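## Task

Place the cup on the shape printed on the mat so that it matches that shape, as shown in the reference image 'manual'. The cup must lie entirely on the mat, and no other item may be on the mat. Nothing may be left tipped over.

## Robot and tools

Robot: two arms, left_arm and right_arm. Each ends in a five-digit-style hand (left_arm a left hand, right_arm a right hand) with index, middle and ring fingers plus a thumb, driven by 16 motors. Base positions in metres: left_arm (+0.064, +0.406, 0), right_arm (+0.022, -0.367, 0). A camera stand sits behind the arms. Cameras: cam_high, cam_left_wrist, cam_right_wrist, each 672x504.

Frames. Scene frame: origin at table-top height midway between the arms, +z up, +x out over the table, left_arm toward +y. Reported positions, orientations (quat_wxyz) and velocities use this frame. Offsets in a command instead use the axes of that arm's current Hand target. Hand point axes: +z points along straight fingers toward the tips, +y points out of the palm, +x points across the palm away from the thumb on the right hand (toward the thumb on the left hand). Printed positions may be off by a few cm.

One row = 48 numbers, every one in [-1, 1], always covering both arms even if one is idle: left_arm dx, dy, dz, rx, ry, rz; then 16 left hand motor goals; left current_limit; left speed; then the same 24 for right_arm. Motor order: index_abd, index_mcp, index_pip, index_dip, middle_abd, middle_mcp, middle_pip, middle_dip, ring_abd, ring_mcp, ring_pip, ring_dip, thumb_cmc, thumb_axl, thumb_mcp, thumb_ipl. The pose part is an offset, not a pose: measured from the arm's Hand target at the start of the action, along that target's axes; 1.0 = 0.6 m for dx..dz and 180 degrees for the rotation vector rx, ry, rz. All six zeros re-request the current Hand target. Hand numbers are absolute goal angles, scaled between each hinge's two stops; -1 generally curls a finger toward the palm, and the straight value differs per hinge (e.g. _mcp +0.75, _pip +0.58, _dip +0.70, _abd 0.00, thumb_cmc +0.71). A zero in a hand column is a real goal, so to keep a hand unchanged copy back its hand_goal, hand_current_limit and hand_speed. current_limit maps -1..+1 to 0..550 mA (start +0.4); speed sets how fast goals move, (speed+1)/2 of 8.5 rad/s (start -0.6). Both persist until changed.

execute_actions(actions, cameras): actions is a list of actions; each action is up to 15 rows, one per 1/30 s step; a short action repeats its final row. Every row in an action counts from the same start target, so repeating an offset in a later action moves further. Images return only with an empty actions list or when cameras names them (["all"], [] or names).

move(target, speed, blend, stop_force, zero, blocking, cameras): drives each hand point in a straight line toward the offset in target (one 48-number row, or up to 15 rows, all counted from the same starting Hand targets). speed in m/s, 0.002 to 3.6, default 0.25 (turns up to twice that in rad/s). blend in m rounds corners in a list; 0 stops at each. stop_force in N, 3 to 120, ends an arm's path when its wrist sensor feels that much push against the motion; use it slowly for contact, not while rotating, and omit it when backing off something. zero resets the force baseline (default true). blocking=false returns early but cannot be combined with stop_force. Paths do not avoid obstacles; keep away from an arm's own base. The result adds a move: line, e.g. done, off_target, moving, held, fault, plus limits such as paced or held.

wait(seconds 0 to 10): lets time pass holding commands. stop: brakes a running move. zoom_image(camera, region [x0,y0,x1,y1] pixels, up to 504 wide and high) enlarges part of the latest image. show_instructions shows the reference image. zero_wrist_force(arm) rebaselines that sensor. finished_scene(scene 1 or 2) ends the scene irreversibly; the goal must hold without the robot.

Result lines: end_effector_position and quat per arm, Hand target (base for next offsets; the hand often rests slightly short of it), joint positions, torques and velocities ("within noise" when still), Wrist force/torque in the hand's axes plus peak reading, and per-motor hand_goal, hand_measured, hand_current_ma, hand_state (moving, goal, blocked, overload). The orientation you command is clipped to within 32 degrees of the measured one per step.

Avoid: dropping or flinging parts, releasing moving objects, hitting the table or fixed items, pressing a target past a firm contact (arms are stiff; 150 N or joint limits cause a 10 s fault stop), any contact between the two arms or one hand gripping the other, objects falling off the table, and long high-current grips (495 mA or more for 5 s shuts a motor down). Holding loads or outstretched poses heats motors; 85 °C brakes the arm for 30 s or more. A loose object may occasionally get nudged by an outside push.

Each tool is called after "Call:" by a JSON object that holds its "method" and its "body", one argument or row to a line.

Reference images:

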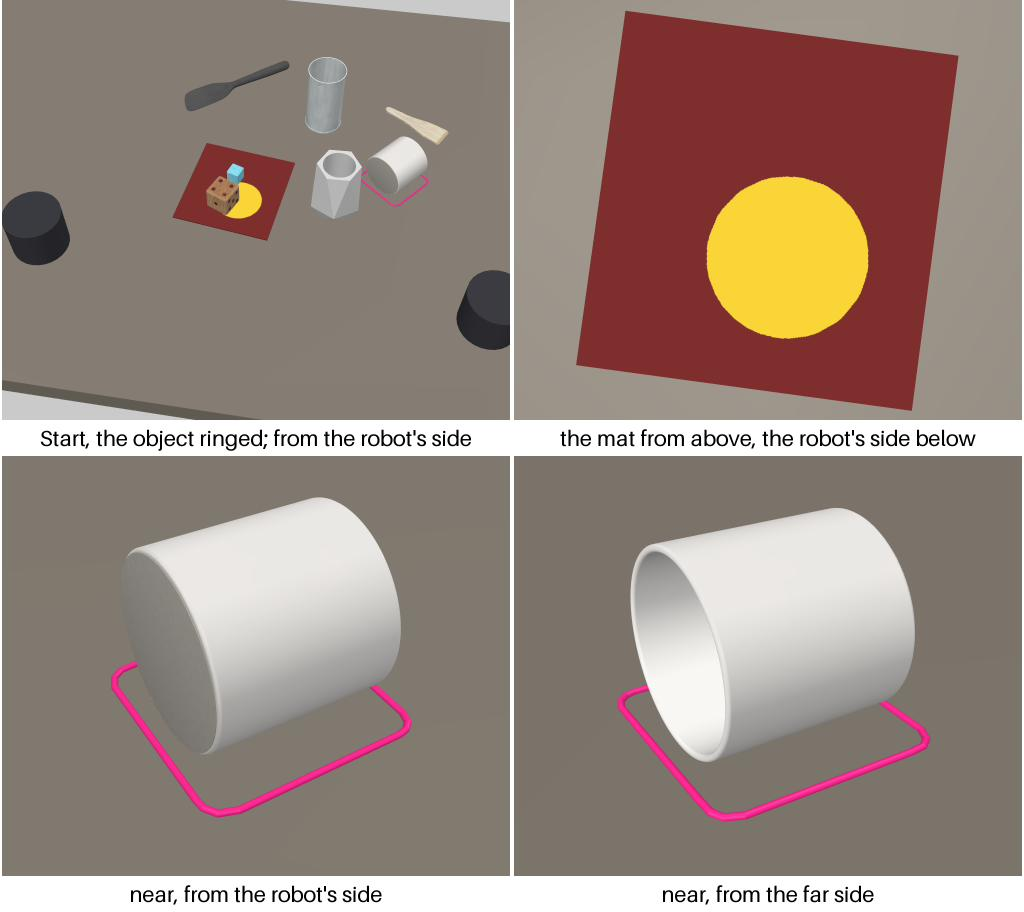

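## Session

Call:
{"method": "execute_actions", "body": {
  "actions": []
}}

Call:
{"method": "show_instructions", "body": {

}}

Scene clock: 0.00 s.
left_arm: end_effector_position=(+0.3425, +0.1177, +0.3115) hand_goal=(+0.000, +0.754, +0.576, +0.696, +0.000, +0.754, +0.576, +0.696, +0.000, +0.754, +0.576, +0.696, +0.714, +0.678, +0.226, +0.168) hand_measured=(+0.000, +0.754, +0.576, +0.696, +0.000, +0.754, +0.576, +0.696, +0.000, +0.754, +0.576, +0.696, +0.714, +0.678, +0.226, +0.168) hand_current_ma=(+0, +0, +0, +0, +0, +0, +0, +0, +0, +0, +0, +0, +0, +0, +0, +0) hand_state=(goal, goal, goal, goal, goal, goal, goal, goal, goal, goal, goal, goal, goal, goal, goal, goal) hand_current_limit=0.40 hand_speed=-0.60 end_effector_quat_wxyz=(-0.009, +0.529, +0.793, +0.302) | right_arm: end_effector_position=(+0.7824, -0.6168, +0.1208) hand_goal=(+0.000, +0.754, +0.576, +0.696, +0.000, +0.754, +0.576, +0.696, +0.000, +0.754, +0.576, +0.696, +0.714, +0.678, +0.226, +0.168) hand_measured=(+0.000, +0.754, +0.576, +0.696, +0.000, +0.754, +0.576, +0.696, +0.000, +0.754, +0.576, +0.696, +0.714, +0.678, +0.226, +0.168) hand_current_ma=(+0, +0, +0, +0, +0, +0, +0, +0, +0, +0, +0, +0, +0, +0, +0, +0) hand_state=(goal, goal, goal, goal, goal, goal, goal, goal, goal, goal, goal, goal, goal, goal, goal, goal) hand_current_limit=0.40 hand_speed=-0.60 end_effector_quat_wxyz=(+0.412, -0.532, +0.735, -0.083)
Joint positions: left_arm=[2.196 -1.507 -1.914 -1.559 2.129 -1.43] | right_arm=[-0.709 -0.736 1.235 -2.54 -0.812 2.953]
Joint velocities: within noise
Joint torques (N m): no reading
Motor temperatures (°C): left_arm=[21 20 20 31 25 27] | right_arm=[23 24 25 28 25 29]
Wrist force (N): no reading
Wrist torque (N m): no reading
Wrist force, peak (N): no reading
Hand target: left_arm +0.3425, +0.1177, +0.3115; -0.009, +0.529, +0.793, +0.302 | right_arm +0.7824, -0.6168, +0.1208; +0.412, -0.532, +0.735, -0.083

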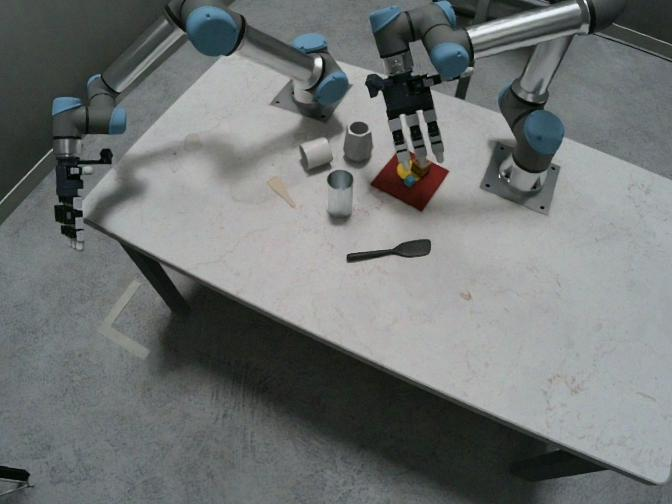

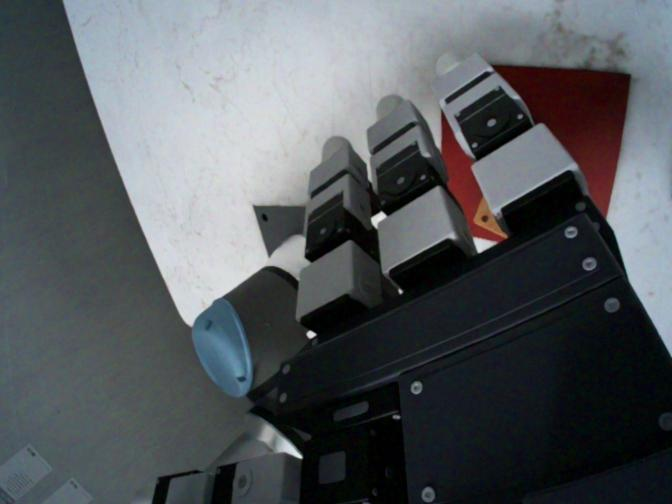

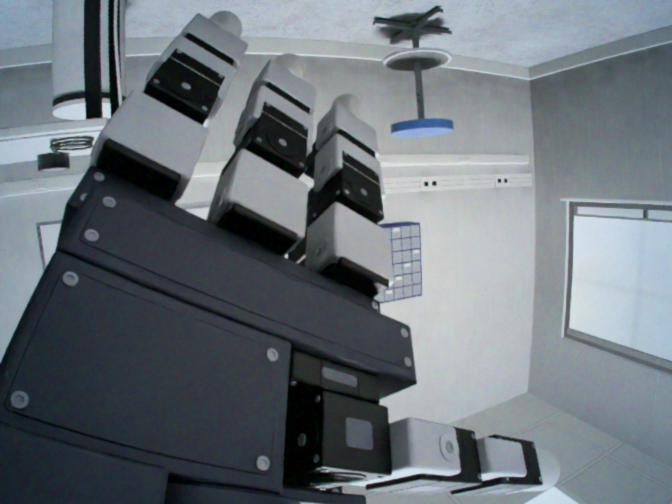

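Reference images for this scene: manual.

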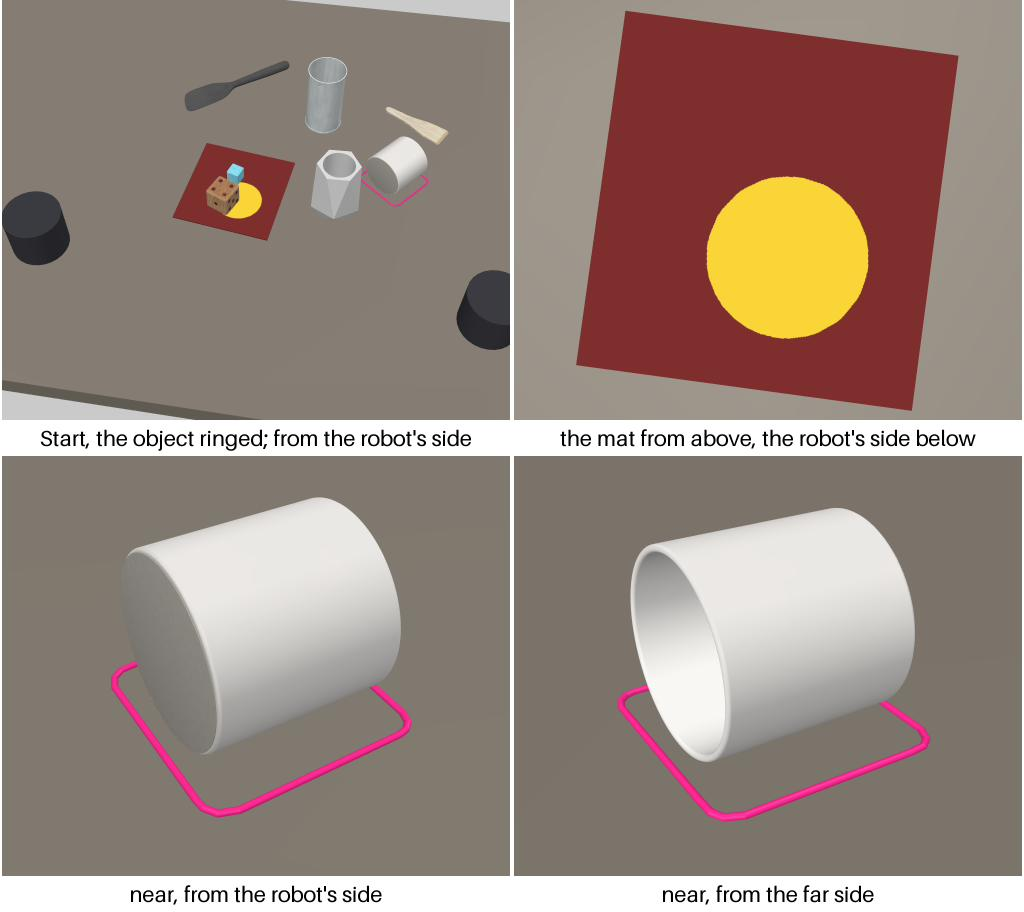

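Call:
{"method": "zoom_image", "body": {
  "camera": "cam_high",
  "region": [260, 110, 460, 260]
}}

Call:
{"method": "zoom_image", "body": {
  "camera": "cam_high",
  "region": [280, 120, 380, 200]
}}

Call:
{"method": "zoom_image", "body": {
  "camera": "cam_high",
  "region": [360, 130, 460, 220]
}}

Scaled by 2.520 from the camera's 672x504 image, which has a finer 960x720 frame.

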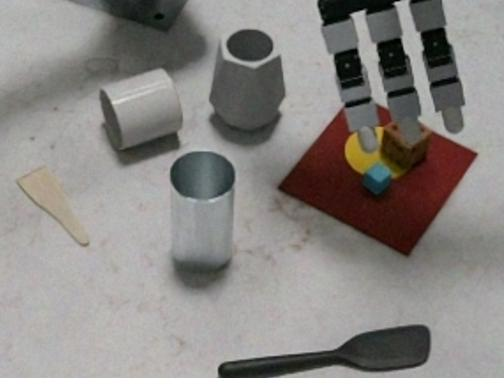

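Scaled by 5.040 from the camera's 672x504 image, which has a finer 960x720 frame.

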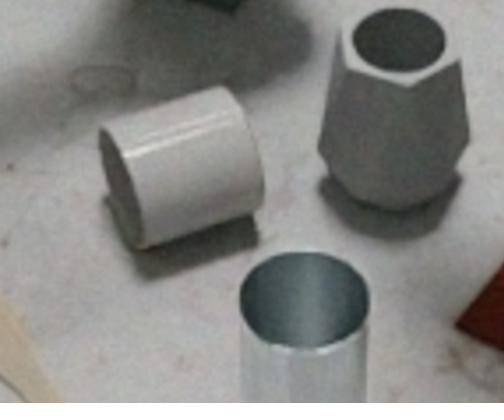

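Scaled by 5.040 from the camera's 672x504 image, which has a finer 960x720 frame.

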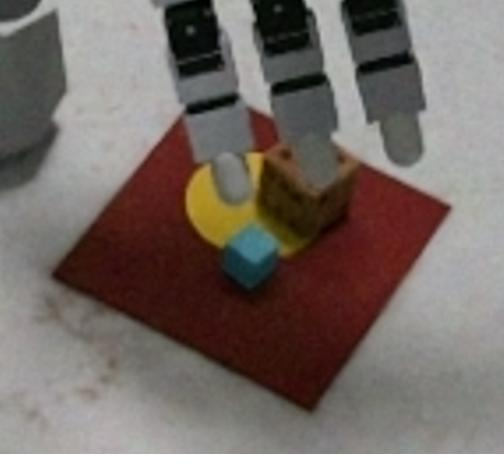

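Call:
{"method": "move", "body": {
  "target": [0.099,-0.3273,-0.0018,0.1347,-0.1433,0.1215, -0.2,0.754,0.576,0.696,0,0.754,0.576,0.696,0.2,0.754,0.576,0.696,0.714,0.678,0.226,0.168,0.4,-0.6, 0,0,0,0,0,0, 0,0.754,0.576,0.696,0,0.754,0.576,0.696,0,0.754,0.576,0.696,0.714,0.678,0.226,0.168,0.4,-0.6],
  "speed": 0.25,
  "cameras": ["cam_high"]
}}

Call:
{"method": "zoom_image", "body": {
  "camera": "cam_high",
  "region": [350, 60, 490, 220]
}}

Scene clock: 108.87 s.
left_arm: end_effector_position=(+0.1503, +0.1160, +0.2402) hand_goal=(-0.200, +0.754, +0.576, +0.696, +0.000, +0.754, +0.576, +0.696, +0.200, +0.754, +0.576, +0.696, +0.714, +0.678, +0.226, +0.168) hand_measured=(-0.190, +0.754, +0.576, +0.696, -0.002, +0.756, +0.576, +0.696, +0.186, +0.756, +0.576, +0.696, +0.716, +0.678, +0.224, +0.168) hand_current_ma=(+4, +0, +0, +0, +0, +0, +0, +0, -6, +0, +0, +0, +0, +0, -1, +0) hand_state=(goal, goal, goal, goal, goal, goal, goal, goal, goal, goal, goal, goal, goal, goal, goal, goal) hand_current_limit=0.40 hand_speed=-0.60 end_effector_quat_wxyz=(+0.000, +0.707, +0.707, +0.000) | right_arm: end_effector_position=(+0.7824, -0.6168, +0.1208) hand_goal=(+0.000, +0.754, +0.576, +0.696, +0.000, +0.754, +0.576, +0.696, +0.000, +0.754, +0.576, +0.696, +0.714, +0.678, +0.226, +0.168) hand_measured=(+0.000, +0.750, +0.576, +0.696, +0.000, +0.750, +0.576, +0.696, +0.000, +0.750, +0.576, +0.696, +0.712, +0.678, +0.226, +0.168) hand_current_ma=(+0, -16, +3, +0, +0, -14, +3, +0, +0, -17, +3, +0, -10, -3, -3, -1) hand_state=(goal, goal, goal, goal, goal, goal, goal, goal, goal, goal, goal, goal, goal, goal, goal, goal) hand_current_limit=0.40 hand_speed=-0.60 end_effector_quat_wxyz=(+0.412, -0.532, +0.735, -0.083)
Joint positions: left_arm=[2.029 -1.072 -2.238 -1.401 1.57 -1.125] | right_arm=[-0.709 -0.736 1.235 -2.54 -0.812 2.953]
Joint torques (N m): left_arm=[-13.82 8.99 16.99 4.28 -2.24 2.57] | right_arm=[1.77 -52.81 -22.08 -3.03 1.41 -0.11]
Wrist force (N): left_arm=[-0.2 0.8 0.7] | right_arm=[-0.1 -0.1 -0.2]
Wrist torque (N m): left_arm=[0.09 0.02 -0.07] | right_arm=[0.01 0.02 -0.01]
Wrist force, peak (N): left_arm=[-0.1 0.8 0.8] | right_arm=[-0.4 -0.1 -0.2]
Hand target: left_arm +0.1502, +0.1160, +0.2402; +0.000, +0.707, +0.707, +0.000 | right_arm +0.7824, -0.6168, +0.1208; +0.412, -0.532, +0.735, -0.083
Off the commanded pose: left_arm 0.000 m, 0 deg | right_arm 0.000 m, 0 deg.
move: done
Images, in order (width x height): cam_high 672x504.

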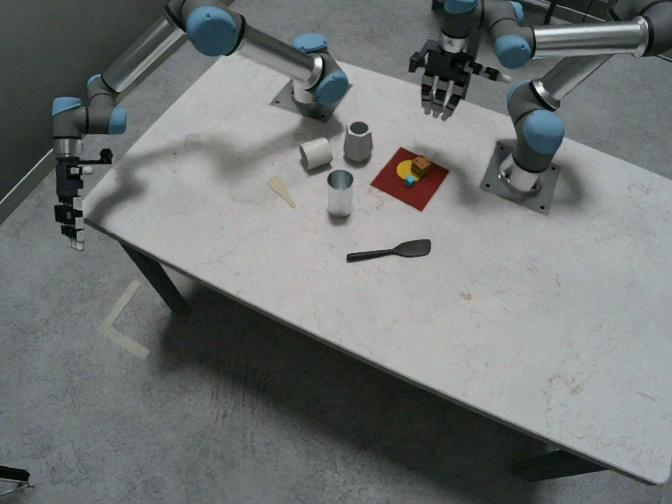

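Scaled by 3.150 from the camera's 672x504 image, which has a finer 960x720 frame.

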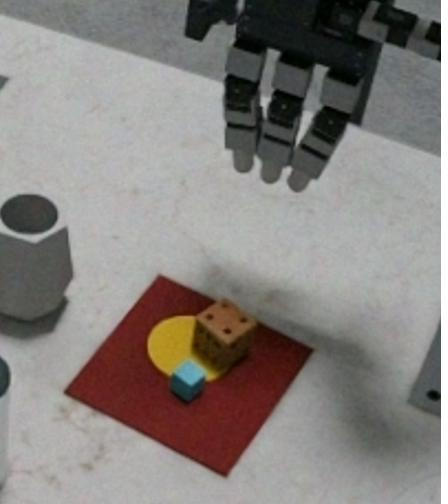

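Call:
{"method": "move", "body": {
  "target": [0,0,0.187,0,0,0,-0.2,0.754,0.576,0.696,0,0.754,0.576,0.696,0.2,0.754,0.576,0.696,0.714,0.678,0.226,0.168,0.4,-0.6,0,0,0,0,0,0,0,0.754,0.576,0.696,0,0.754,0.576,0.696,0,0.754,0.576,0.696,0.714,0.678,0.226,0.168,0.4,-0.6],
  "speed": 0.12,
  "stop_force": 4,
  "cameras": ["cam_high"]
}}

Call:
{"method": "zoom_image", "body": {
  "camera": "cam_high",
  "region": [350, 90, 490, 230]
}}

Scene clock: 145.87 s.
left_arm: end_effector_position=(+0.1502, +0.1159, +0.1280) hand_goal=(-0.200, +0.754, +0.576, +0.696, +0.000, +0.754, +0.576, +0.696, +0.200, +0.754, +0.576, +0.696, +0.714, +0.678, +0.226, +0.168) hand_measured=(-0.190, +0.754, +0.576, +0.696, -0.002, +0.756, +0.576, +0.696, +0.186, +0.756, +0.576, +0.696, +0.716, +0.678, +0.224, +0.168) hand_current_ma=(+4, +0, +0, +0, +0, +0, +0, +0, -6, +0, +0, +0, +0, +0, -1, +0) hand_state=(goal, goal, goal, goal, goal, goal, goal, goal, goal, goal, goal, goal, goal, goal, goal, goal) hand_current_limit=0.40 hand_speed=-0.60 end_effector_quat_wxyz=(+0.000, +0.707, +0.707, +0.000) | right_arm: end_effector_position=(+0.7824, -0.6168, +0.1208) hand_goal=(+0.000, +0.754, +0.576, +0.696, +0.000, +0.754, +0.576, +0.696, +0.000, +0.754, +0.576, +0.696, +0.714, +0.678, +0.226, +0.168) hand_measured=(+0.000, +0.750, +0.576, +0.696, +0.000, +0.750, +0.576, +0.696, +0.000, +0.750, +0.576, +0.696, +0.712, +0.678, +0.226, +0.168) hand_current_ma=(+0, -16, +3, +0, +0, -14, +3, +0, +0, -17, +3, +0, -10, -3, -3, -1) hand_state=(goal, goal, goal, goal, goal, goal, goal, goal, goal, goal, goal, goal, goal, goal, goal, goal) hand_current_limit=0.40 hand_speed=-0.60 end_effector_quat_wxyz=(+0.412, -0.532, +0.735, -0.083)
Joint positions: left_arm=[2.029 -1.202 -2.479 -1.031 1.57 -1.125] | right_arm=[-0.709 -0.736 1.235 -2.54 -0.812 2.953]
Joint torques (N m): left_arm=[-13.84 -2.94 12.46 4.35 2.46 -2.85] | right_arm=[1.54 -52.46 -22.72 -3.3 1.53 -0.13]
Wrist force (N): left_arm=[-0.2 0.7 0.4] | right_arm=[0.0 0.1 0.1]
Wrist torque (N m): left_arm=[0.08 0.03 0.00] | right_arm=[0.00 0.01 0.00]
Wrist force, peak (N): left_arm=[-0.1 0.6 1.3] | right_arm=[-0.2 -0.3 0.2]
Hand target: left_arm +0.1502, +0.1159, +0.1280; +0.000, +0.707, +0.707, +0.000 | right_arm +0.7824, -0.6168, +0.1208; +0.412, -0.532, +0.735, -0.083
Off the commanded pose: left_arm 0.000 m, 0 deg | right_arm 0.000 m, 0 deg.
move: done
Images, in order (width x height): cam_high 672x504.

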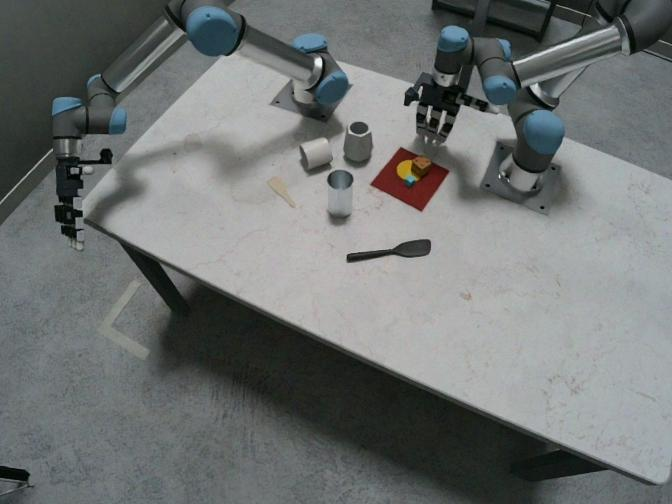

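Scaled by 3.600 from the camera's 672x504 image, which has a finer 960x720 frame.

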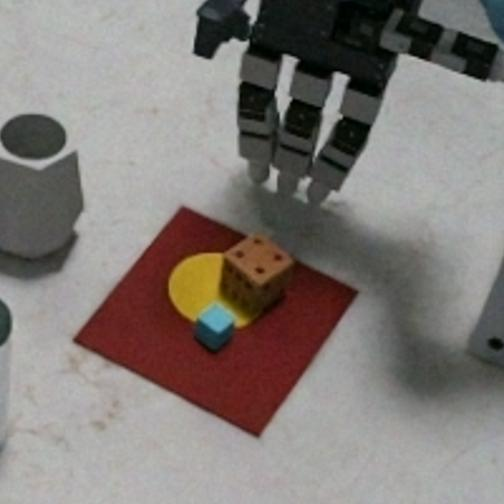

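Call:
{"method": "move", "body": {
  "target": [0.025,0,0.06,0,0,0,-0.2,0.754,0.576,0.696,0,0.754,0.576,0.696,0.2,0.754,0.576,0.696,0.714,0.678,0.226,0.168,0.4,-0.6,0,0,0,0,0,0,0,0.754,0.576,0.696,0,0.754,0.576,0.696,0,0.754,0.576,0.696,0.714,0.678,0.226,0.168,0.4,-0.6],
  "speed": 0.03,
  "stop_force": 3
}}

Scene clock: 173.40 s.
left_arm: end_effector_position=(+0.1501, +0.1187, +0.1213) hand_goal=(-0.200, +0.754, +0.576, +0.696, +0.000, +0.754, +0.576, +0.696, +0.200, +0.754, +0.576, +0.696, +0.714, +0.678, +0.226, +0.168) hand_measured=(-0.190, +0.754, +0.576, +0.696, -0.002, +0.756, +0.578, +0.696, +0.186, +0.754, +0.576, +0.696, +0.716, +0.678, +0.224, +0.168) hand_current_ma=(+4, +0, +0, +0, +0, +0, +0, +0, -6, +0, +0, +0, +0, +0, -1, +0) hand_state=(goal, goal, goal, goal, goal, goal, goal, goal, goal, goal, goal, goal, goal, goal, goal, goal) hand_current_limit=0.40 hand_speed=-0.60 end_effector_quat_wxyz=(+0.000, +0.707, +0.707, +0.000) | right_arm: end_effector_position=(+0.7824, -0.6168, +0.1208) hand_goal=(+0.000, +0.754, +0.576, +0.696, +0.000, +0.754, +0.576, +0.696, +0.000, +0.754, +0.576, +0.696, +0.714, +0.678, +0.226, +0.168) hand_measured=(+0.000, +0.750, +0.576, +0.696, +0.000, +0.750, +0.576, +0.696, +0.000, +0.750, +0.576, +0.696, +0.712, +0.678, +0.226, +0.168) hand_current_ma=(+0, -16, +3, +0, +0, -14, +3, +0, +0, -17, +3, +0, -10, -3, -3, -1) hand_state=(goal, goal, goal, goal, goal, goal, goal, goal, goal, goal, goal, goal, goal, goal, goal, goal) hand_current_limit=0.40 hand_speed=-0.60 end_effector_quat_wxyz=(+0.412, -0.532, +0.735, -0.083)
Joint positions: left_arm=[2.033 -1.206 -2.497 -1.009 1.57 -1.121] | right_arm=[-0.709 -0.736 1.235 -2.54 -0.812 2.953]
Joint torques (N m): left_arm=[-13.83 9.24 23.75 -0.83 1.71 -2.72] | right_arm=[1.76 -53.84 -24.39 -3.45 1.27 -0.16]
Wrist force (N): left_arm=[-0.3 0.7 -3.1] | right_arm=[-0.1 -0.2 0.2]
Wrist torque (N m): left_arm=[0.35 -0.06 -0.05] | right_arm=[-0.05 0.01 0.00]
Wrist force, peak (N): left_arm=[-0.5 0.2 -23.0] | right_arm=[-0.3 0.1 0.1]
Hand target: left_arm +0.1501, +0.1187, +0.1213; +0.000, +0.707, +0.707, +0.000 (not the last commanded pose) | right_arm +0.7824, -0.6168, +0.1208; +0.412, -0.532, +0.735, -0.083
Off the commanded pose: left_arm 0.032 m, 0 deg | right_arm 0.000 m, 0 deg.
move: contact (left_arm)

Call:
{"method": "move", "body": {
  "target": [
    [0.0205,0,-0.009,0,0,0,-0.2,0.754,0.576,0.696,0,0.754,0.576,0.696,0.2,0.754,0.576,0.696,0.714,0.678,0.226,0.168,0.4,-0.6,0,0,0,0,0,0,0,0.754,0.576,0.696,0,0.754,0.576,0.696,0,0.754,0.576,0.696,0.714,0.678,0.226,0.168,0.4,-0.6],
    [0.0205,0.35,-0.009,0,0,0,-0.2,0.754,0.576,0.696,0,0.754,0.576,0.696,0.2,0.754,0.576,0.696,0.714,0.678,0.226,0.168,0.4,-0.6,0,0,0,0,0,0,0,0.754,0.576,0.696,0,0.754,0.576,0.696,0,0.754,0.576,0.696,0.714,0.678,0.226,0.168,0.4,-0.6]
  ],
  "speed": [0.05,0.09],
  "blend": [0.008,0],
  "cameras": ["cam_high"]
}}

Call:
{"method": "zoom_image", "body": {
  "camera": "cam_high",
  "region": [350, 110, 490, 250]
}}

Scene clock: 186.43 s.
left_arm: end_effector_position=(+0.3600, +0.1310, +0.1267) hand_goal=(-0.200, +0.754, +0.576, +0.696, +0.000, +0.754, +0.576, +0.696, +0.200, +0.754, +0.576, +0.696, +0.714, +0.678, +0.226, +0.168) hand_measured=(-0.190, +0.754, +0.576, +0.696, -0.002, +0.756, +0.578, +0.696, +0.186, +0.754, +0.576, +0.696, +0.716, +0.678, +0.224, +0.168) hand_current_ma=(+4, +0, +0, +0, +0, +0, +0, +0, -6, +0, +0, +0, +0, +0, -1, +0) hand_state=(goal, goal, goal, goal, goal, goal, goal, goal, goal, goal, goal, goal, goal, goal, goal, goal) hand_current_limit=0.40 hand_speed=-0.60 end_effector_quat_wxyz=(+0.000, +0.707, +0.707, +0.000) | right_arm: end_effector_position=(+0.7824, -0.6168, +0.1208) hand_goal=(+0.000, +0.754, +0.576, +0.696, +0.000, +0.754, +0.576, +0.696, +0.000, +0.754, +0.576, +0.696, +0.714, +0.678, +0.226, +0.168) hand_measured=(+0.000, +0.750, +0.576, +0.696, +0.000, +0.750, +0.576, +0.696, +0.000, +0.750, +0.576, +0.696, +0.712, +0.678, +0.226, +0.168) hand_current_ma=(+0, -16, +3, +0, +0, -14, +3, +0, +0, -17, +3, +0, -10, -3, -3, -1) hand_state=(goal, goal, goal, goal, goal, goal, goal, goal, goal, goal, goal, goal, goal, goal, goal, goal) hand_current_limit=0.40 hand_speed=-0.60 end_effector_quat_wxyz=(+0.412, -0.532, +0.735, -0.083)
Joint positions: left_arm=[2.575 -1.377 -2.37 -0.965 1.57 -0.58] | right_arm=[-0.709 -0.736 1.235 -2.54 -0.812 2.953]
Joint torques (N m): left_arm=[13.73 3.04 24.15 4.05 -2.35 2.14] | right_arm=[0.53 -54.14 -22.41 -3.43 1.6 -0.2]
Wrist force (N): left_arm=[0.5 0.3 0.9] | right_arm=[-0.1 0.0 0.1]
Wrist torque (N m): left_arm=[0.06 -0.03 0.01] | right_arm=[-0.01 0.01 0.00]
Wrist force, peak (N): left_arm=[-0.3 0.8 -3.3] | right_arm=[-0.4 0.0 0.0]
Hand target: left_arm +0.3601, +0.1310, +0.1267; +0.000, +0.707, +0.707, +0.000 | right_arm +0.7824, -0.6168, +0.1208; +0.412, -0.532, +0.735, -0.083
Off the commanded pose: left_arm 0.000 m, 0 deg | right_arm 0.000 m, 0 deg.
move: done; blend cut to 0.0067 m at target 1
Images, in order (width x height): cam_high 672x504.

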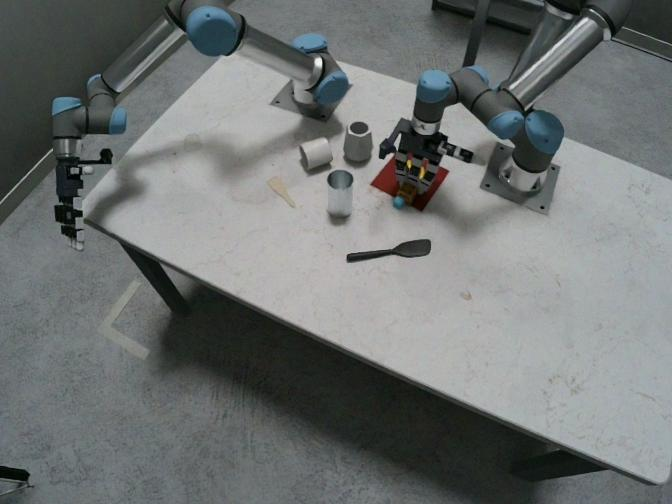

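Scaled by 3.600 from the camera's 672x504 image, which has a finer 960x720 frame.

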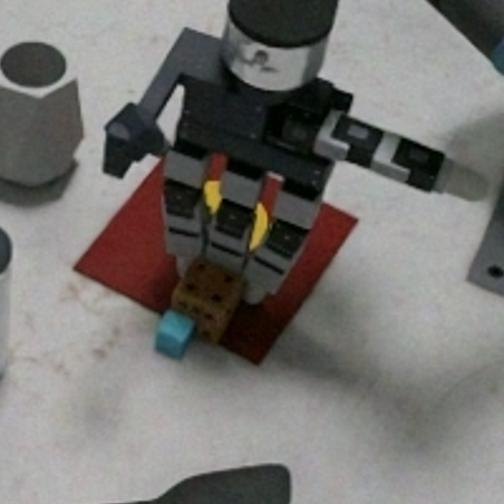

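Call:
{"method": "move", "body": {
  "target": [
    [0,0.158,0,0,0,0,-0.2,0.754,0.576,0.696,0,0.754,0.576,0.696,0.2,0.754,0.576,0.696,0.714,0.678,0.226,0.168,0.4,-0.6,0,0,0,0,0,0,0,0.754,0.576,0.696,0,0.754,0.576,0.696,0,0.754,0.576,0.696,0.714,0.678,0.226,0.168,0.4,-0.6],
    [0,0.10,-0.30,0,0,0,-0.2,0.754,0.576,0.696,0,0.754,0.576,0.696,0.2,0.754,0.576,0.696,0.714,0.678,0.226,0.168,0.4,-0.6,0,0,0,0,0,0,0,0.754,0.576,0.696,0,0.754,0.576,0.696,0,0.754,0.576,0.696,0.714,0.678,0.226,0.168,0.4,-0.6]
  ],
  "speed": [0.09,0.3],
  "cameras": ["cam_high"]
}}

Call:
{"method": "zoom_image", "body": {
  "camera": "cam_high",
  "region": [290, 100, 470, 270]
}}

Scene clock: 197.27 s.
left_arm: end_effector_position=(+0.4202, +0.1311, +0.3066) hand_goal=(-0.200, +0.754, +0.576, +0.696, +0.000, +0.754, +0.576, +0.696, +0.200, +0.754, +0.576, +0.696, +0.714, +0.678, +0.226, +0.168) hand_measured=(-0.190, +0.754, +0.576, +0.696, -0.002, +0.756, +0.578, +0.696, +0.186, +0.754, +0.576, +0.696, +0.716, +0.678, +0.224, +0.168) hand_current_ma=(+4, +0, +0, +0, +0, +0, +0, +0, -6, +0, +0, +0, +0, +0, -1, +0) hand_state=(goal, goal, goal, goal, goal, goal, goal, goal, goal, goal, goal, goal, goal, goal, goal, goal) hand_current_limit=0.40 hand_speed=-0.60 end_effector_quat_wxyz=(+0.000, +0.707, +0.707, +0.000) | right_arm: end_effector_position=(+0.7824, -0.6168, +0.1208) hand_goal=(+0.000, +0.754, +0.576, +0.696, +0.000, +0.754, +0.576, +0.696, +0.000, +0.754, +0.576, +0.696, +0.714, +0.678, +0.226, +0.168) hand_measured=(+0.000, +0.750, +0.576, +0.696, +0.000, +0.750, +0.576, +0.696, +0.000, +0.750, +0.576, +0.696, +0.712, +0.678, +0.226, +0.168) hand_current_ma=(+0, -16, +3, +0, +0, -14, +3, +0, +0, -17, +3, +0, -10, -3, -3, -1) hand_state=(goal, goal, goal, goal, goal, goal, goal, goal, goal, goal, goal, goal, goal, goal, goal, goal) hand_current_limit=0.40 hand_speed=-0.60 end_effector_quat_wxyz=(+0.412, -0.532, +0.735, -0.083)
Joint positions: left_arm=[2.66 -1.31 -1.926 -1.476 1.57 -0.494] | right_arm=[-0.709 -0.736 1.235 -2.54 -0.812 2.953]
Joint torques (N m): left_arm=[-13.41 17.98 28.49 0.04 -2.28 -2.94] | right_arm=[0.42 -54.78 -22.72 -3.51 2.03 -0.13]
Wrist force (N): left_arm=[0.3 0.8 0.6] | right_arm=[-0.3 0.1 0.0]
Wrist torque (N m): left_arm=[0.07 -0.06 0.10] | right_arm=[0.01 0.04 -0.01]
Wrist force, peak (N): left_arm=[0.1 1.0 2.3] | right_arm=[-0.2 0.0 0.4]
Hand target: left_arm +0.4202, +0.1311, +0.3067; +0.000, +0.707, +0.707, +0.000 | right_arm +0.7824, -0.6168, +0.1208; +0.412, -0.532, +0.735, -0.083
Off the commanded pose: left_arm 0.000 m, 0 deg | right_arm 0.000 m, 0 deg.
move: done
Images, in order (width x height): cam_high 672x504.

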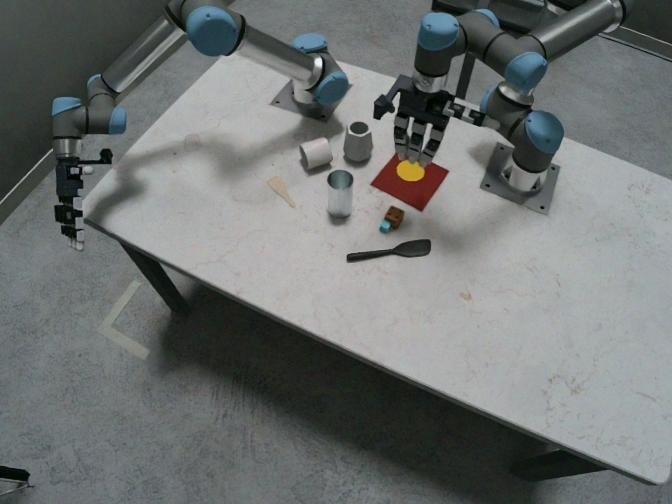

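Scaled by 2.800 from the camera's 672x504 image, which has a finer 960x720 frame.

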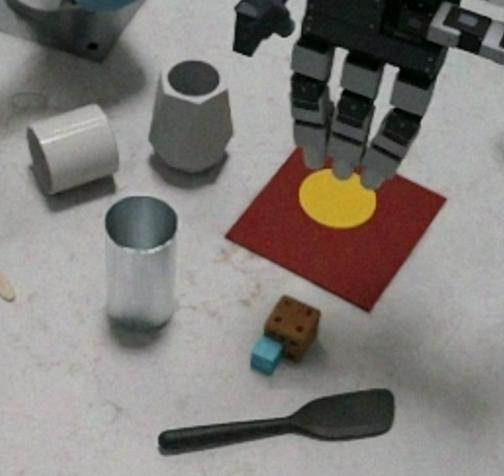

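Call:
{"method": "move", "body": {
  "target": [
    [-0.6268,-0.0997,0.0,0.2027,-0.1123,-0.3086,0,1,-0.226,0.174,0,1,0.869,0.696,0,1,0.869,0.696,-0.514,0.678,0.225,-0.297,0.4,-0.6,0,0,0,0,0,0,0,0.754,0.576,0.696,0,0.754,0.576,0.696,0,0.754,0.576,0.696,0.714,0.678,0.226,0.168,0.4,-0.6],
    [-0.6268,-0.0997,0.18,0.2027,-0.1123,-0.3086,0,1,-0.226,0.174,0,1,0.869,0.696,0,1,0.869,0.696,-0.514,0.678,0.225,-0.297,0.4,-0.6,0,0,0,0,0,0,0,0.754,0.576,0.696,0,0.754,0.576,0.696,0,0.754,0.576,0.696,0.714,0.678,0.226,0.168,0.4,-0.6]
  ],
  "speed": [0.35,0.25],
  "blend": [0.04,0],
  "cameras": ["all"]
}}

Call:
{"method": "zoom_image", "body": {
  "camera": "cam_high",
  "region": [280, 70, 420, 230]
}}

Scene clock: 392.73 s.
left_arm: end_effector_position=(+0.3743, -0.1476, +0.3070) hand_goal=(+0.000, +1.000, -0.226, +0.174, +0.000, +1.000, +0.870, +0.696, +0.000, +1.000, +0.870, +0.696, -0.514, +0.678, +0.226, -0.296) hand_measured=(-0.002, +0.992, -0.222, +0.178, -0.002, +0.986, +0.864, +0.696, +0.002, +0.988, +0.862, +0.696, -0.512, +0.678, +0.224, -0.294) hand_current_ma=(+0, -3, +1, +1, +0, -8, -2, +0, +0, -7, -3, +0, +0, +0, -1, +0) hand_state=(goal, goal, goal, goal, goal, goal, goal, goal, goal, goal, goal, goal, goal, goal, goal, goal) hand_current_limit=0.40 hand_speed=-0.60 end_effector_quat_wxyz=(-0.073, +0.396, +0.879, -0.254) | right_arm: end_effector_position=(+0.7824, -0.6168, +0.1208) hand_goal=(+0.000, +0.754, +0.576, +0.696, +0.000, +0.754, +0.576, +0.696, +0.000, +0.754, +0.576, +0.696, +0.714, +0.678, +0.226, +0.168) hand_measured=(+0.000, +0.750, +0.576, +0.696, +0.000, +0.750, +0.576, +0.696, +0.000, +0.750, +0.576, +0.696, +0.712, +0.678, +0.226, +0.168) hand_current_ma=(+0, -16, +3, +0, +0, -14, +3, +0, +0, -17, +3, +0, -10, -3, -3, -1) hand_state=(goal, goal, goal, goal, goal, goal, goal, goal, goal, goal, goal, goal, goal, goal, goal, goal) hand_current_limit=0.40 hand_speed=-0.60 end_effector_quat_wxyz=(+0.412, -0.532, +0.735, -0.083)
Joint positions: left_arm=[2.375 -1.873 -1.329 -1.465 1.038 -1.516] | right_arm=[-0.709 -0.736 1.235 -2.54 -0.812 2.953]
Joint torques (N m): left_arm=[13.8 41.09 14.92 0 1.29 2.37] | right_arm=[0.76 -53.34 -23.35 -3.48 1.94 -0.39]
Wrist force (N): left_arm=[-0.4 1.6 0.9] | right_arm=[-0.2 0.0 0.2]
Wrist torque (N m): left_arm=[0.14 0.14 -0.16] | right_arm=[-0.02 0.02 -0.01]
Wrist force, peak (N): left_arm=[-4.9 -0.8 2.9] | right_arm=[-0.4 0.0 0.1]
Hand target: left_arm +0.3743, -0.1476, +0.3070; -0.073, +0.396, +0.879, -0.254 (not the last commanded pose) | right_arm +0.7824, -0.6168, +0.1208; +0.412, -0.532, +0.735, -0.083
Off the commanded pose: left_arm 0.146 m, 18 deg | right_arm 0.000 m, 0 deg.
move: held (left_arm; a check stopped the path); path passed 0 of 2 targets; limits=held
pose unreachable (left arm): on one or more control steps of this call, first in action 0 (counted from 0), this arm could not follow its commanded pose, so it was not sent that pose on those steps. It may still have moved: this result reports where it is.
cause: moving toward the commanded pose would bring a part of the arm too close to another arm (a part of this arm just beyond joint 6 (wrist 3) and a part of the right arm just beyond its joint 2 (shoulder lift), along the way the arms are being sent, or toward where that arm still pushes).

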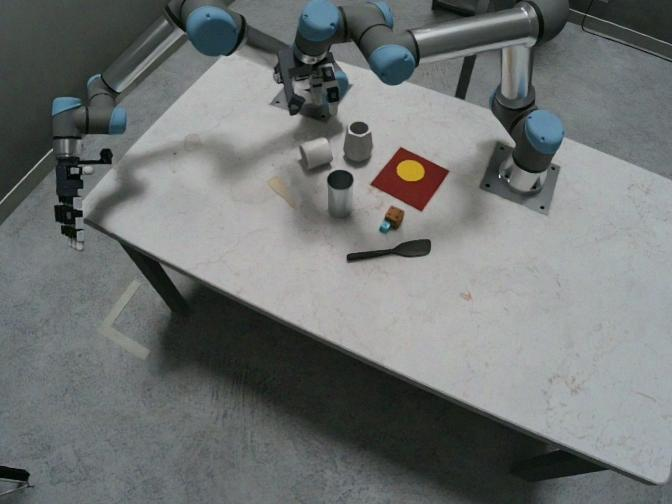

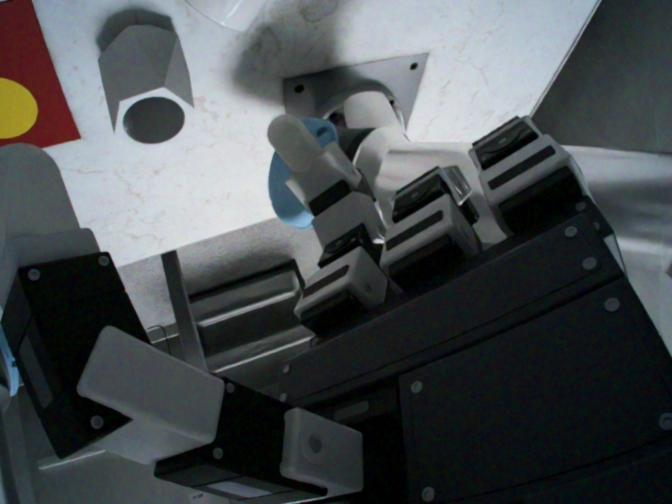

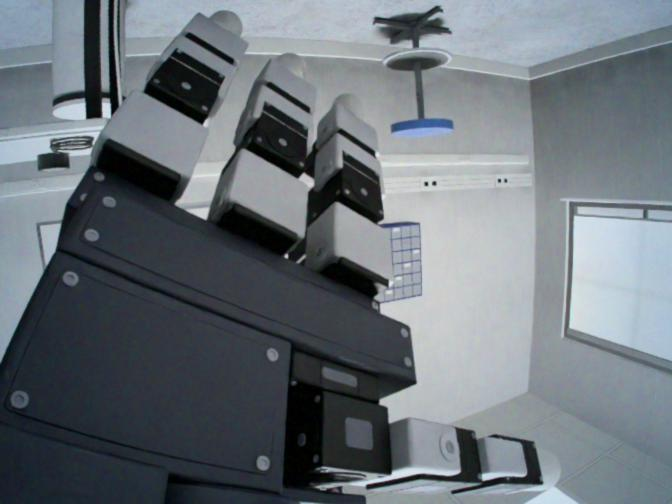

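Scaled by 3.150 from the camera's 672x504 image, which has a finer 960x720 frame.

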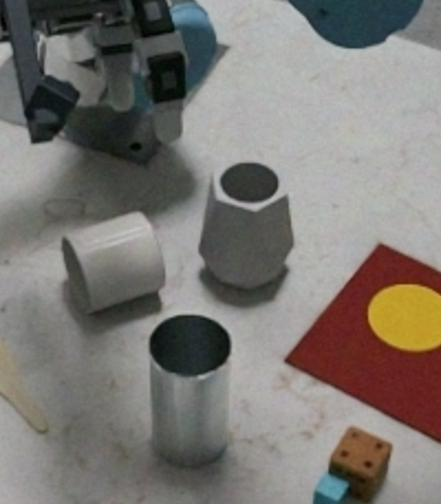

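Call:
{"method": "move", "body": {
  "target": [0,0,0,0,0,0,0,1,-0.226,0.174,0,1,0.869,0.696,0,1,0.869,0.696,-0.514,0.678,0.225,-0.297,0.4,-0.6,0.771,0.206,-0.796,0.1436,0.1556,0.1795,0,0.754,0.576,0.696,0,0.754,0.576,0.696,0,0.754,0.576,0.696,0.714,0.678,0.226,0.168,0.4,-0.6],
  "speed": 0.4
}}

Scene clock: 427.83 s.
left_arm: end_effector_position=(+0.3743, -0.1476, +0.3070) hand_goal=(+0.000, +1.000, -0.226, +0.174, +0.000, +1.000, +0.870, +0.696, +0.000, +1.000, +0.870, +0.696, -0.514, +0.678, +0.226, -0.296) hand_measured=(-0.002, +0.992, -0.222, +0.178, -0.002, +0.986, +0.864, +0.696, +0.002, +0.988, +0.862, +0.696, -0.512, +0.678, +0.224, -0.294) hand_current_ma=(+0, -3, +1, +1, +0, -8, -2, +0, +0, -7, -3, +0, +0, +0, -1, +0) hand_state=(goal, goal, goal, goal, goal, goal, goal, goal, goal, goal, goal, goal, goal, goal, goal, goal) hand_current_limit=0.40 hand_speed=-0.60 end_effector_quat_wxyz=(-0.073, +0.396, +0.879, -0.254) | right_arm: end_effector_position=(+0.3196, -1.1098, +0.1212) hand_goal=(+0.000, +0.754, +0.576, +0.696, +0.000, +0.754, +0.576, +0.696, +0.000, +0.754, +0.576, +0.696, +0.714, +0.678, +0.226, +0.168) hand_measured=(+0.000, +0.750, +0.576, +0.696, +0.000, +0.750, +0.576, +0.696, +0.000, +0.750, +0.576, +0.696, +0.712, +0.678, +0.224, +0.168) hand_current_ma=(+0, -18, +3, +0, +0, -15, +3, +0, +0, -19, +3, +0, -11, -3, -5, -1) hand_state=(goal, goal, goal, goal, goal, goal, goal, goal, goal, goal, goal, goal, goal, goal, goal, goal) hand_current_limit=0.40 hand_speed=-0.60 end_effector_quat_wxyz=(+0.338, -0.172, +0.891, -0.249)
Joint positions: left_arm=[2.375 -1.873 -1.329 -1.465 1.038 -1.516] | right_arm=[-1.582 -0.737 1.235 -2.54 -0.812 2.952]
Joint torques (N m): left_arm=[14.6 40.27 15.03 0.14 0.85 2.34] | right_arm=[-10.76 -42.29 -33.58 -0.99 -0.26 1.44]
Wrist force (N): left_arm=[-0.3 1.6 0.8] | right_arm=[-0.1 0.0 0.2]
Wrist torque (N m): left_arm=[0.14 0.13 -0.15] | right_arm=[-0.02 0.01 -0.01]
Wrist force, peak (N): left_arm=[-0.5 1.8 0.9] | right_arm=[-1.5 -0.4 1.5]
Hand target: left_arm +0.3743, -0.1476, +0.3070; -0.073, +0.396, +0.879, -0.254 | right_arm +0.3195, -1.1098, +0.1212; +0.338, -0.172, +0.891, -0.249
Off the commanded pose: left_arm 0.000 m, 0 deg | right_arm 0.000 m, 0 deg.
move: done

Call:
{"method": "move", "body": {
  "target": [
    [-0.1034,-0.1058,0.0707,0.0498,-0.0295,-0.0828,0,1,-0.226,0.174,0,1,0.869,0.696,0,1,0.869,0.696,-0.514,0.678,0.225,-0.297,0.4,-0.6,0,0,0,0,0,0,0,0.754,0.576,0.696,0,0.754,0.576,0.696,0,0.754,0.576,0.696,0.714,0.678,0.226,0.168,0.4,-0.6],
    [-0.0892,-0.0075,0.2382,0.0498,-0.0295,-0.0828,0,1,-0.226,0.174,0,1,0.869,0.696,0,1,0.869,0.696,-0.514,0.678,0.225,-0.297,0.4,-0.6,0,0,0,0,0,0,0,0.754,0.576,0.696,0,0.754,0.576,0.696,0,0.754,0.576,0.696,0.714,0.678,0.226,0.168,0.4,-0.6]
  ],
  "speed": [0.25,0.2],
  "blend": [0.03,0],
  "cameras": ["cam_high","cam_left_wrist"]
}}

Call:
{"method": "zoom_image", "body": {
  "camera": "cam_high",
  "region": [270, 70, 410, 210]
}}

Scene clock: 448.63 s.
left_arm: end_effector_position=(+0.3604, -0.2450, +0.1904) hand_goal=(+0.000, +1.000, -0.226, +0.174, +0.000, +1.000, +0.870, +0.696, +0.000, +1.000, +0.870, +0.696, -0.514, +0.678, +0.226, -0.296) hand_measured=(-0.002, +0.992, -0.224, +0.178, -0.002, +0.986, +0.864, +0.696, +0.002, +0.988, +0.862, +0.696, -0.512, +0.678, +0.224, -0.294) hand_current_ma=(+0, -3, +1, +1, +0, -8, -2, +0, +0, -7, -3, +0, +0, +0, -1, +0) hand_state=(goal, goal, goal, goal, goal, goal, goal, goal, goal, goal, goal, goal, goal, goal, goal, goal) hand_current_limit=0.40 hand_speed=-0.60 end_effector_quat_wxyz=(-0.095, +0.260, +0.903, -0.328) | right_arm: end_effector_position=(+0.3195, -1.1098, +0.1212) hand_goal=(+0.000, +0.754, +0.576, +0.696, +0.000, +0.754, +0.576, +0.696, +0.000, +0.754, +0.576, +0.696, +0.714, +0.678, +0.226, +0.168) hand_measured=(+0.000, +0.750, +0.576, +0.696, +0.000, +0.750, +0.576, +0.696, +0.000, +0.750, +0.576, +0.696, +0.712, +0.678, +0.224, +0.168) hand_current_ma=(+0, -18, +3, +0, +0, -15, +3, +0, +0, -19, +3, +0, -11, -3, -5, -1) hand_state=(goal, goal, goal, goal, goal, goal, goal, goal, goal, goal, goal, goal, goal, goal, goal, goal) hand_current_limit=0.40 hand_speed=-0.60 end_effector_quat_wxyz=(+0.338, -0.172, +0.891, -0.249)
Joint positions: left_arm=[2.322 -2.1 -1.38 -1.012 0.904 -1.919] | right_arm=[-1.582 -0.737 1.235 -2.54 -0.812 2.952]
Joint torques (N m): left_arm=[-13.94 33.8 13.7 4.43 -3.58 -2.75] | right_arm=[-10.32 -43.41 -34.99 -1.27 -0.45 0.84]
Wrist force (N): left_arm=[-0.5 1.9 0.9] | right_arm=[0.0 0.1 0.1]
Wrist torque (N m): left_arm=[0.14 0.16 -0.03] | right_arm=[-0.01 0.00 -0.01]
Wrist force, peak (N): left_arm=[-0.5 2.7 1.8] | right_arm=[-0.3 0.2 0.1]
Hand target: left_arm +0.3604, -0.2450, +0.1903; -0.095, +0.260, +0.903, -0.328 | right_arm +0.3195, -1.1098, +0.1212; +0.338, -0.172, +0.891, -0.249
Off the commanded pose: left_arm 0.000 m, 0 deg | right_arm 0.000 m, 0 deg.
move: done
Images, in order (width x height): cam_high 672x504, cam_left_wrist 672x504.

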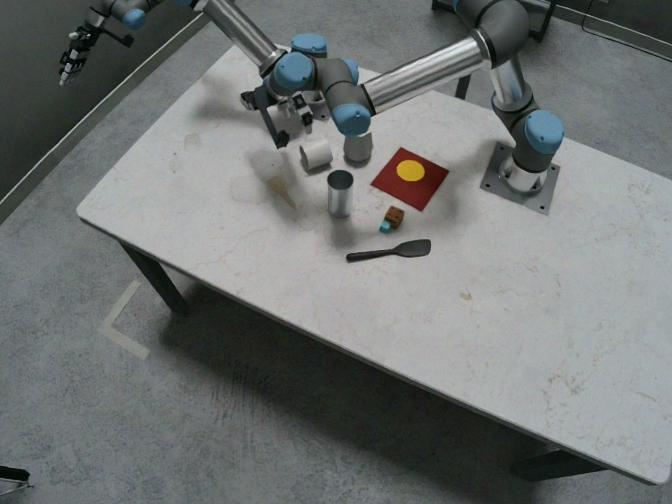

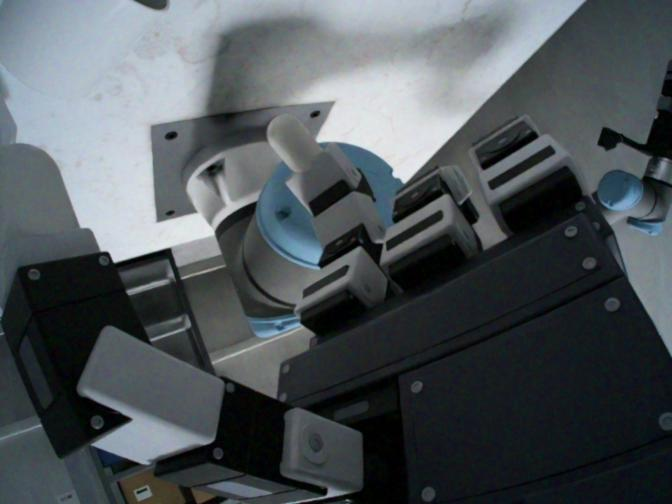

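Scaled by 3.600 from the camera's 672x504 image, which has a finer 960x720 frame.

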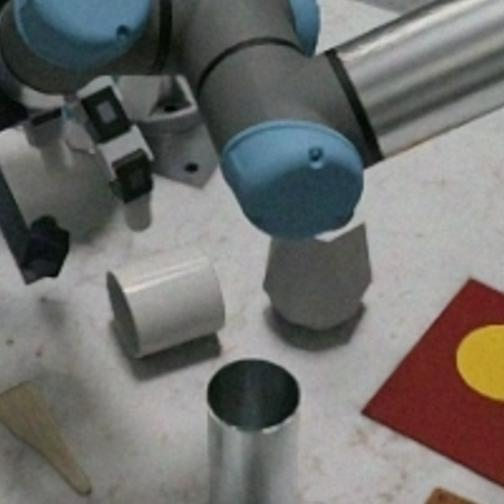

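Call:
{"method": "move", "body": {
  "target": [0.0522,0.0760,0.0342,0,0,0,0,1,-0.226,0.174,0,1,0.869,0.696,0,1,0.869,0.696,-0.514,0.678,0.225,-0.297,0.4,-0.6,0,0,0,0,0,0,0,0.754,0.576,0.696,0,0.754,0.576,0.696,0,0.754,0.576,0.696,0.714,0.678,0.226,0.168,0.4,-0.6],
  "speed": 0.12,
  "stop_force": 4,
  "cameras": ["cam_high","cam_left_wrist"]
}}

Call:
{"method": "zoom_image", "body": {
  "camera": "cam_high",
  "region": [270, 80, 370, 180]
}}

Scene clock: 479.63 s.
left_arm: end_effector_position=(+0.3455, -0.2099, +0.1453) hand_goal=(+0.000, +1.000, -0.226, +0.174, +0.000, +1.000, +0.870, +0.696, +0.000, +1.000, +0.870, +0.696, -0.514, +0.678, +0.226, -0.296) hand_measured=(-0.002, +0.992, -0.224, +0.178, -0.002, +0.986, +0.864, +0.696, +0.002, +0.988, +0.862, +0.696, -0.512, +0.678, +0.224, -0.294) hand_current_ma=(+0, -3, +1, +1, +0, -8, -2, +0, +0, -7, -3, +0, +0, +0, -1, +0) hand_state=(goal, goal, goal, goal, goal, goal, goal, goal, goal, goal, goal, goal, goal, goal, goal, goal) hand_current_limit=0.40 hand_speed=-0.60 end_effector_quat_wxyz=(-0.095, +0.260, +0.903, -0.328) | right_arm: end_effector_position=(+0.3195, -1.1098, +0.1212) hand_goal=(+0.000, +0.754, +0.576, +0.696, +0.000, +0.754, +0.576, +0.696, +0.000, +0.754, +0.576, +0.696, +0.714, +0.678, +0.226, +0.168) hand_measured=(+0.000, +0.750, +0.576, +0.696, +0.000, +0.750, +0.576, +0.696, +0.000, +0.750, +0.576, +0.696, +0.712, +0.678, +0.224, +0.168) hand_current_ma=(+0, -18, +3, +0, +0, -15, +3, +0, +0, -19, +3, +0, -11, -3, -5, -1) hand_state=(goal, goal, goal, goal, goal, goal, goal, goal, goal, goal, goal, goal, goal, goal, goal, goal) hand_current_limit=0.40 hand_speed=-0.60 end_effector_quat_wxyz=(+0.338, -0.172, +0.891, -0.249)
Joint positions: left_arm=[2.341 -2.057 -1.569 -0.881 0.9 -1.895] | right_arm=[-1.582 -0.737 1.235 -2.54 -0.812 2.952]
Joint torques (N m): left_arm=[12.65 45.59 13.55 4.62 -3.57 2.42] | right_arm=[-8.5 -43.71 -36.08 -1.07 -0.08 -0.28]
Wrist force (N): left_arm=[-0.4 1.8 0.8] | right_arm=[-0.1 0.0 0.0]
Wrist torque (N m): left_arm=[0.11 0.18 -0.14] | right_arm=[-0.01 0.01 -0.02]
Wrist force, peak (N): left_arm=[-0.2 2.5 1.0] | right_arm=[-0.3 0.4 0.0]
Hand target: left_arm +0.3455, -0.2099, +0.1453; -0.095, +0.260, +0.903, -0.328 | right_arm +0.3195, -1.1098, +0.1212; +0.338, -0.172, +0.891, -0.249
Off the commanded pose: left_arm 0.000 m, 0 deg | right_arm 0.000 m, 0 deg.
move: done
Images, in order (width x height): cam_high 672x504, cam_left_wrist 672x504.

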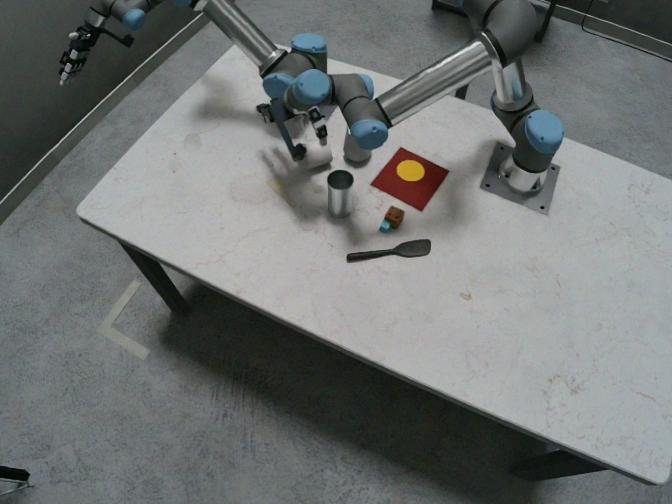

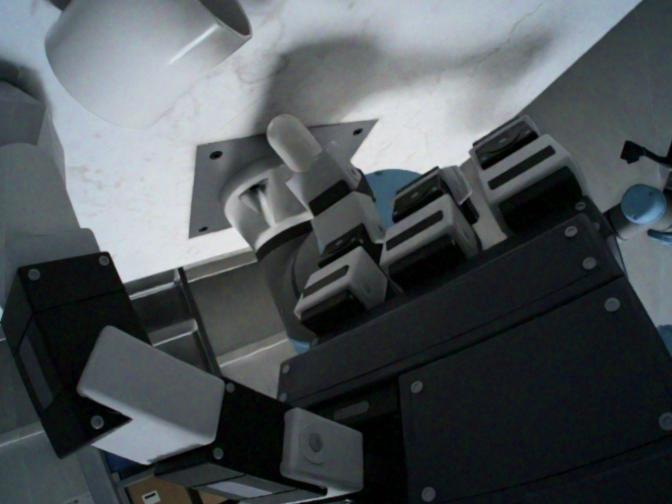

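Scaled by 5.040 from the camera's 672x504 image, which has a finer 960x720 frame.

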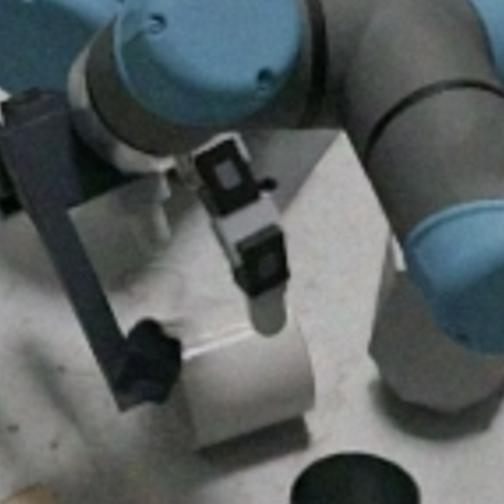

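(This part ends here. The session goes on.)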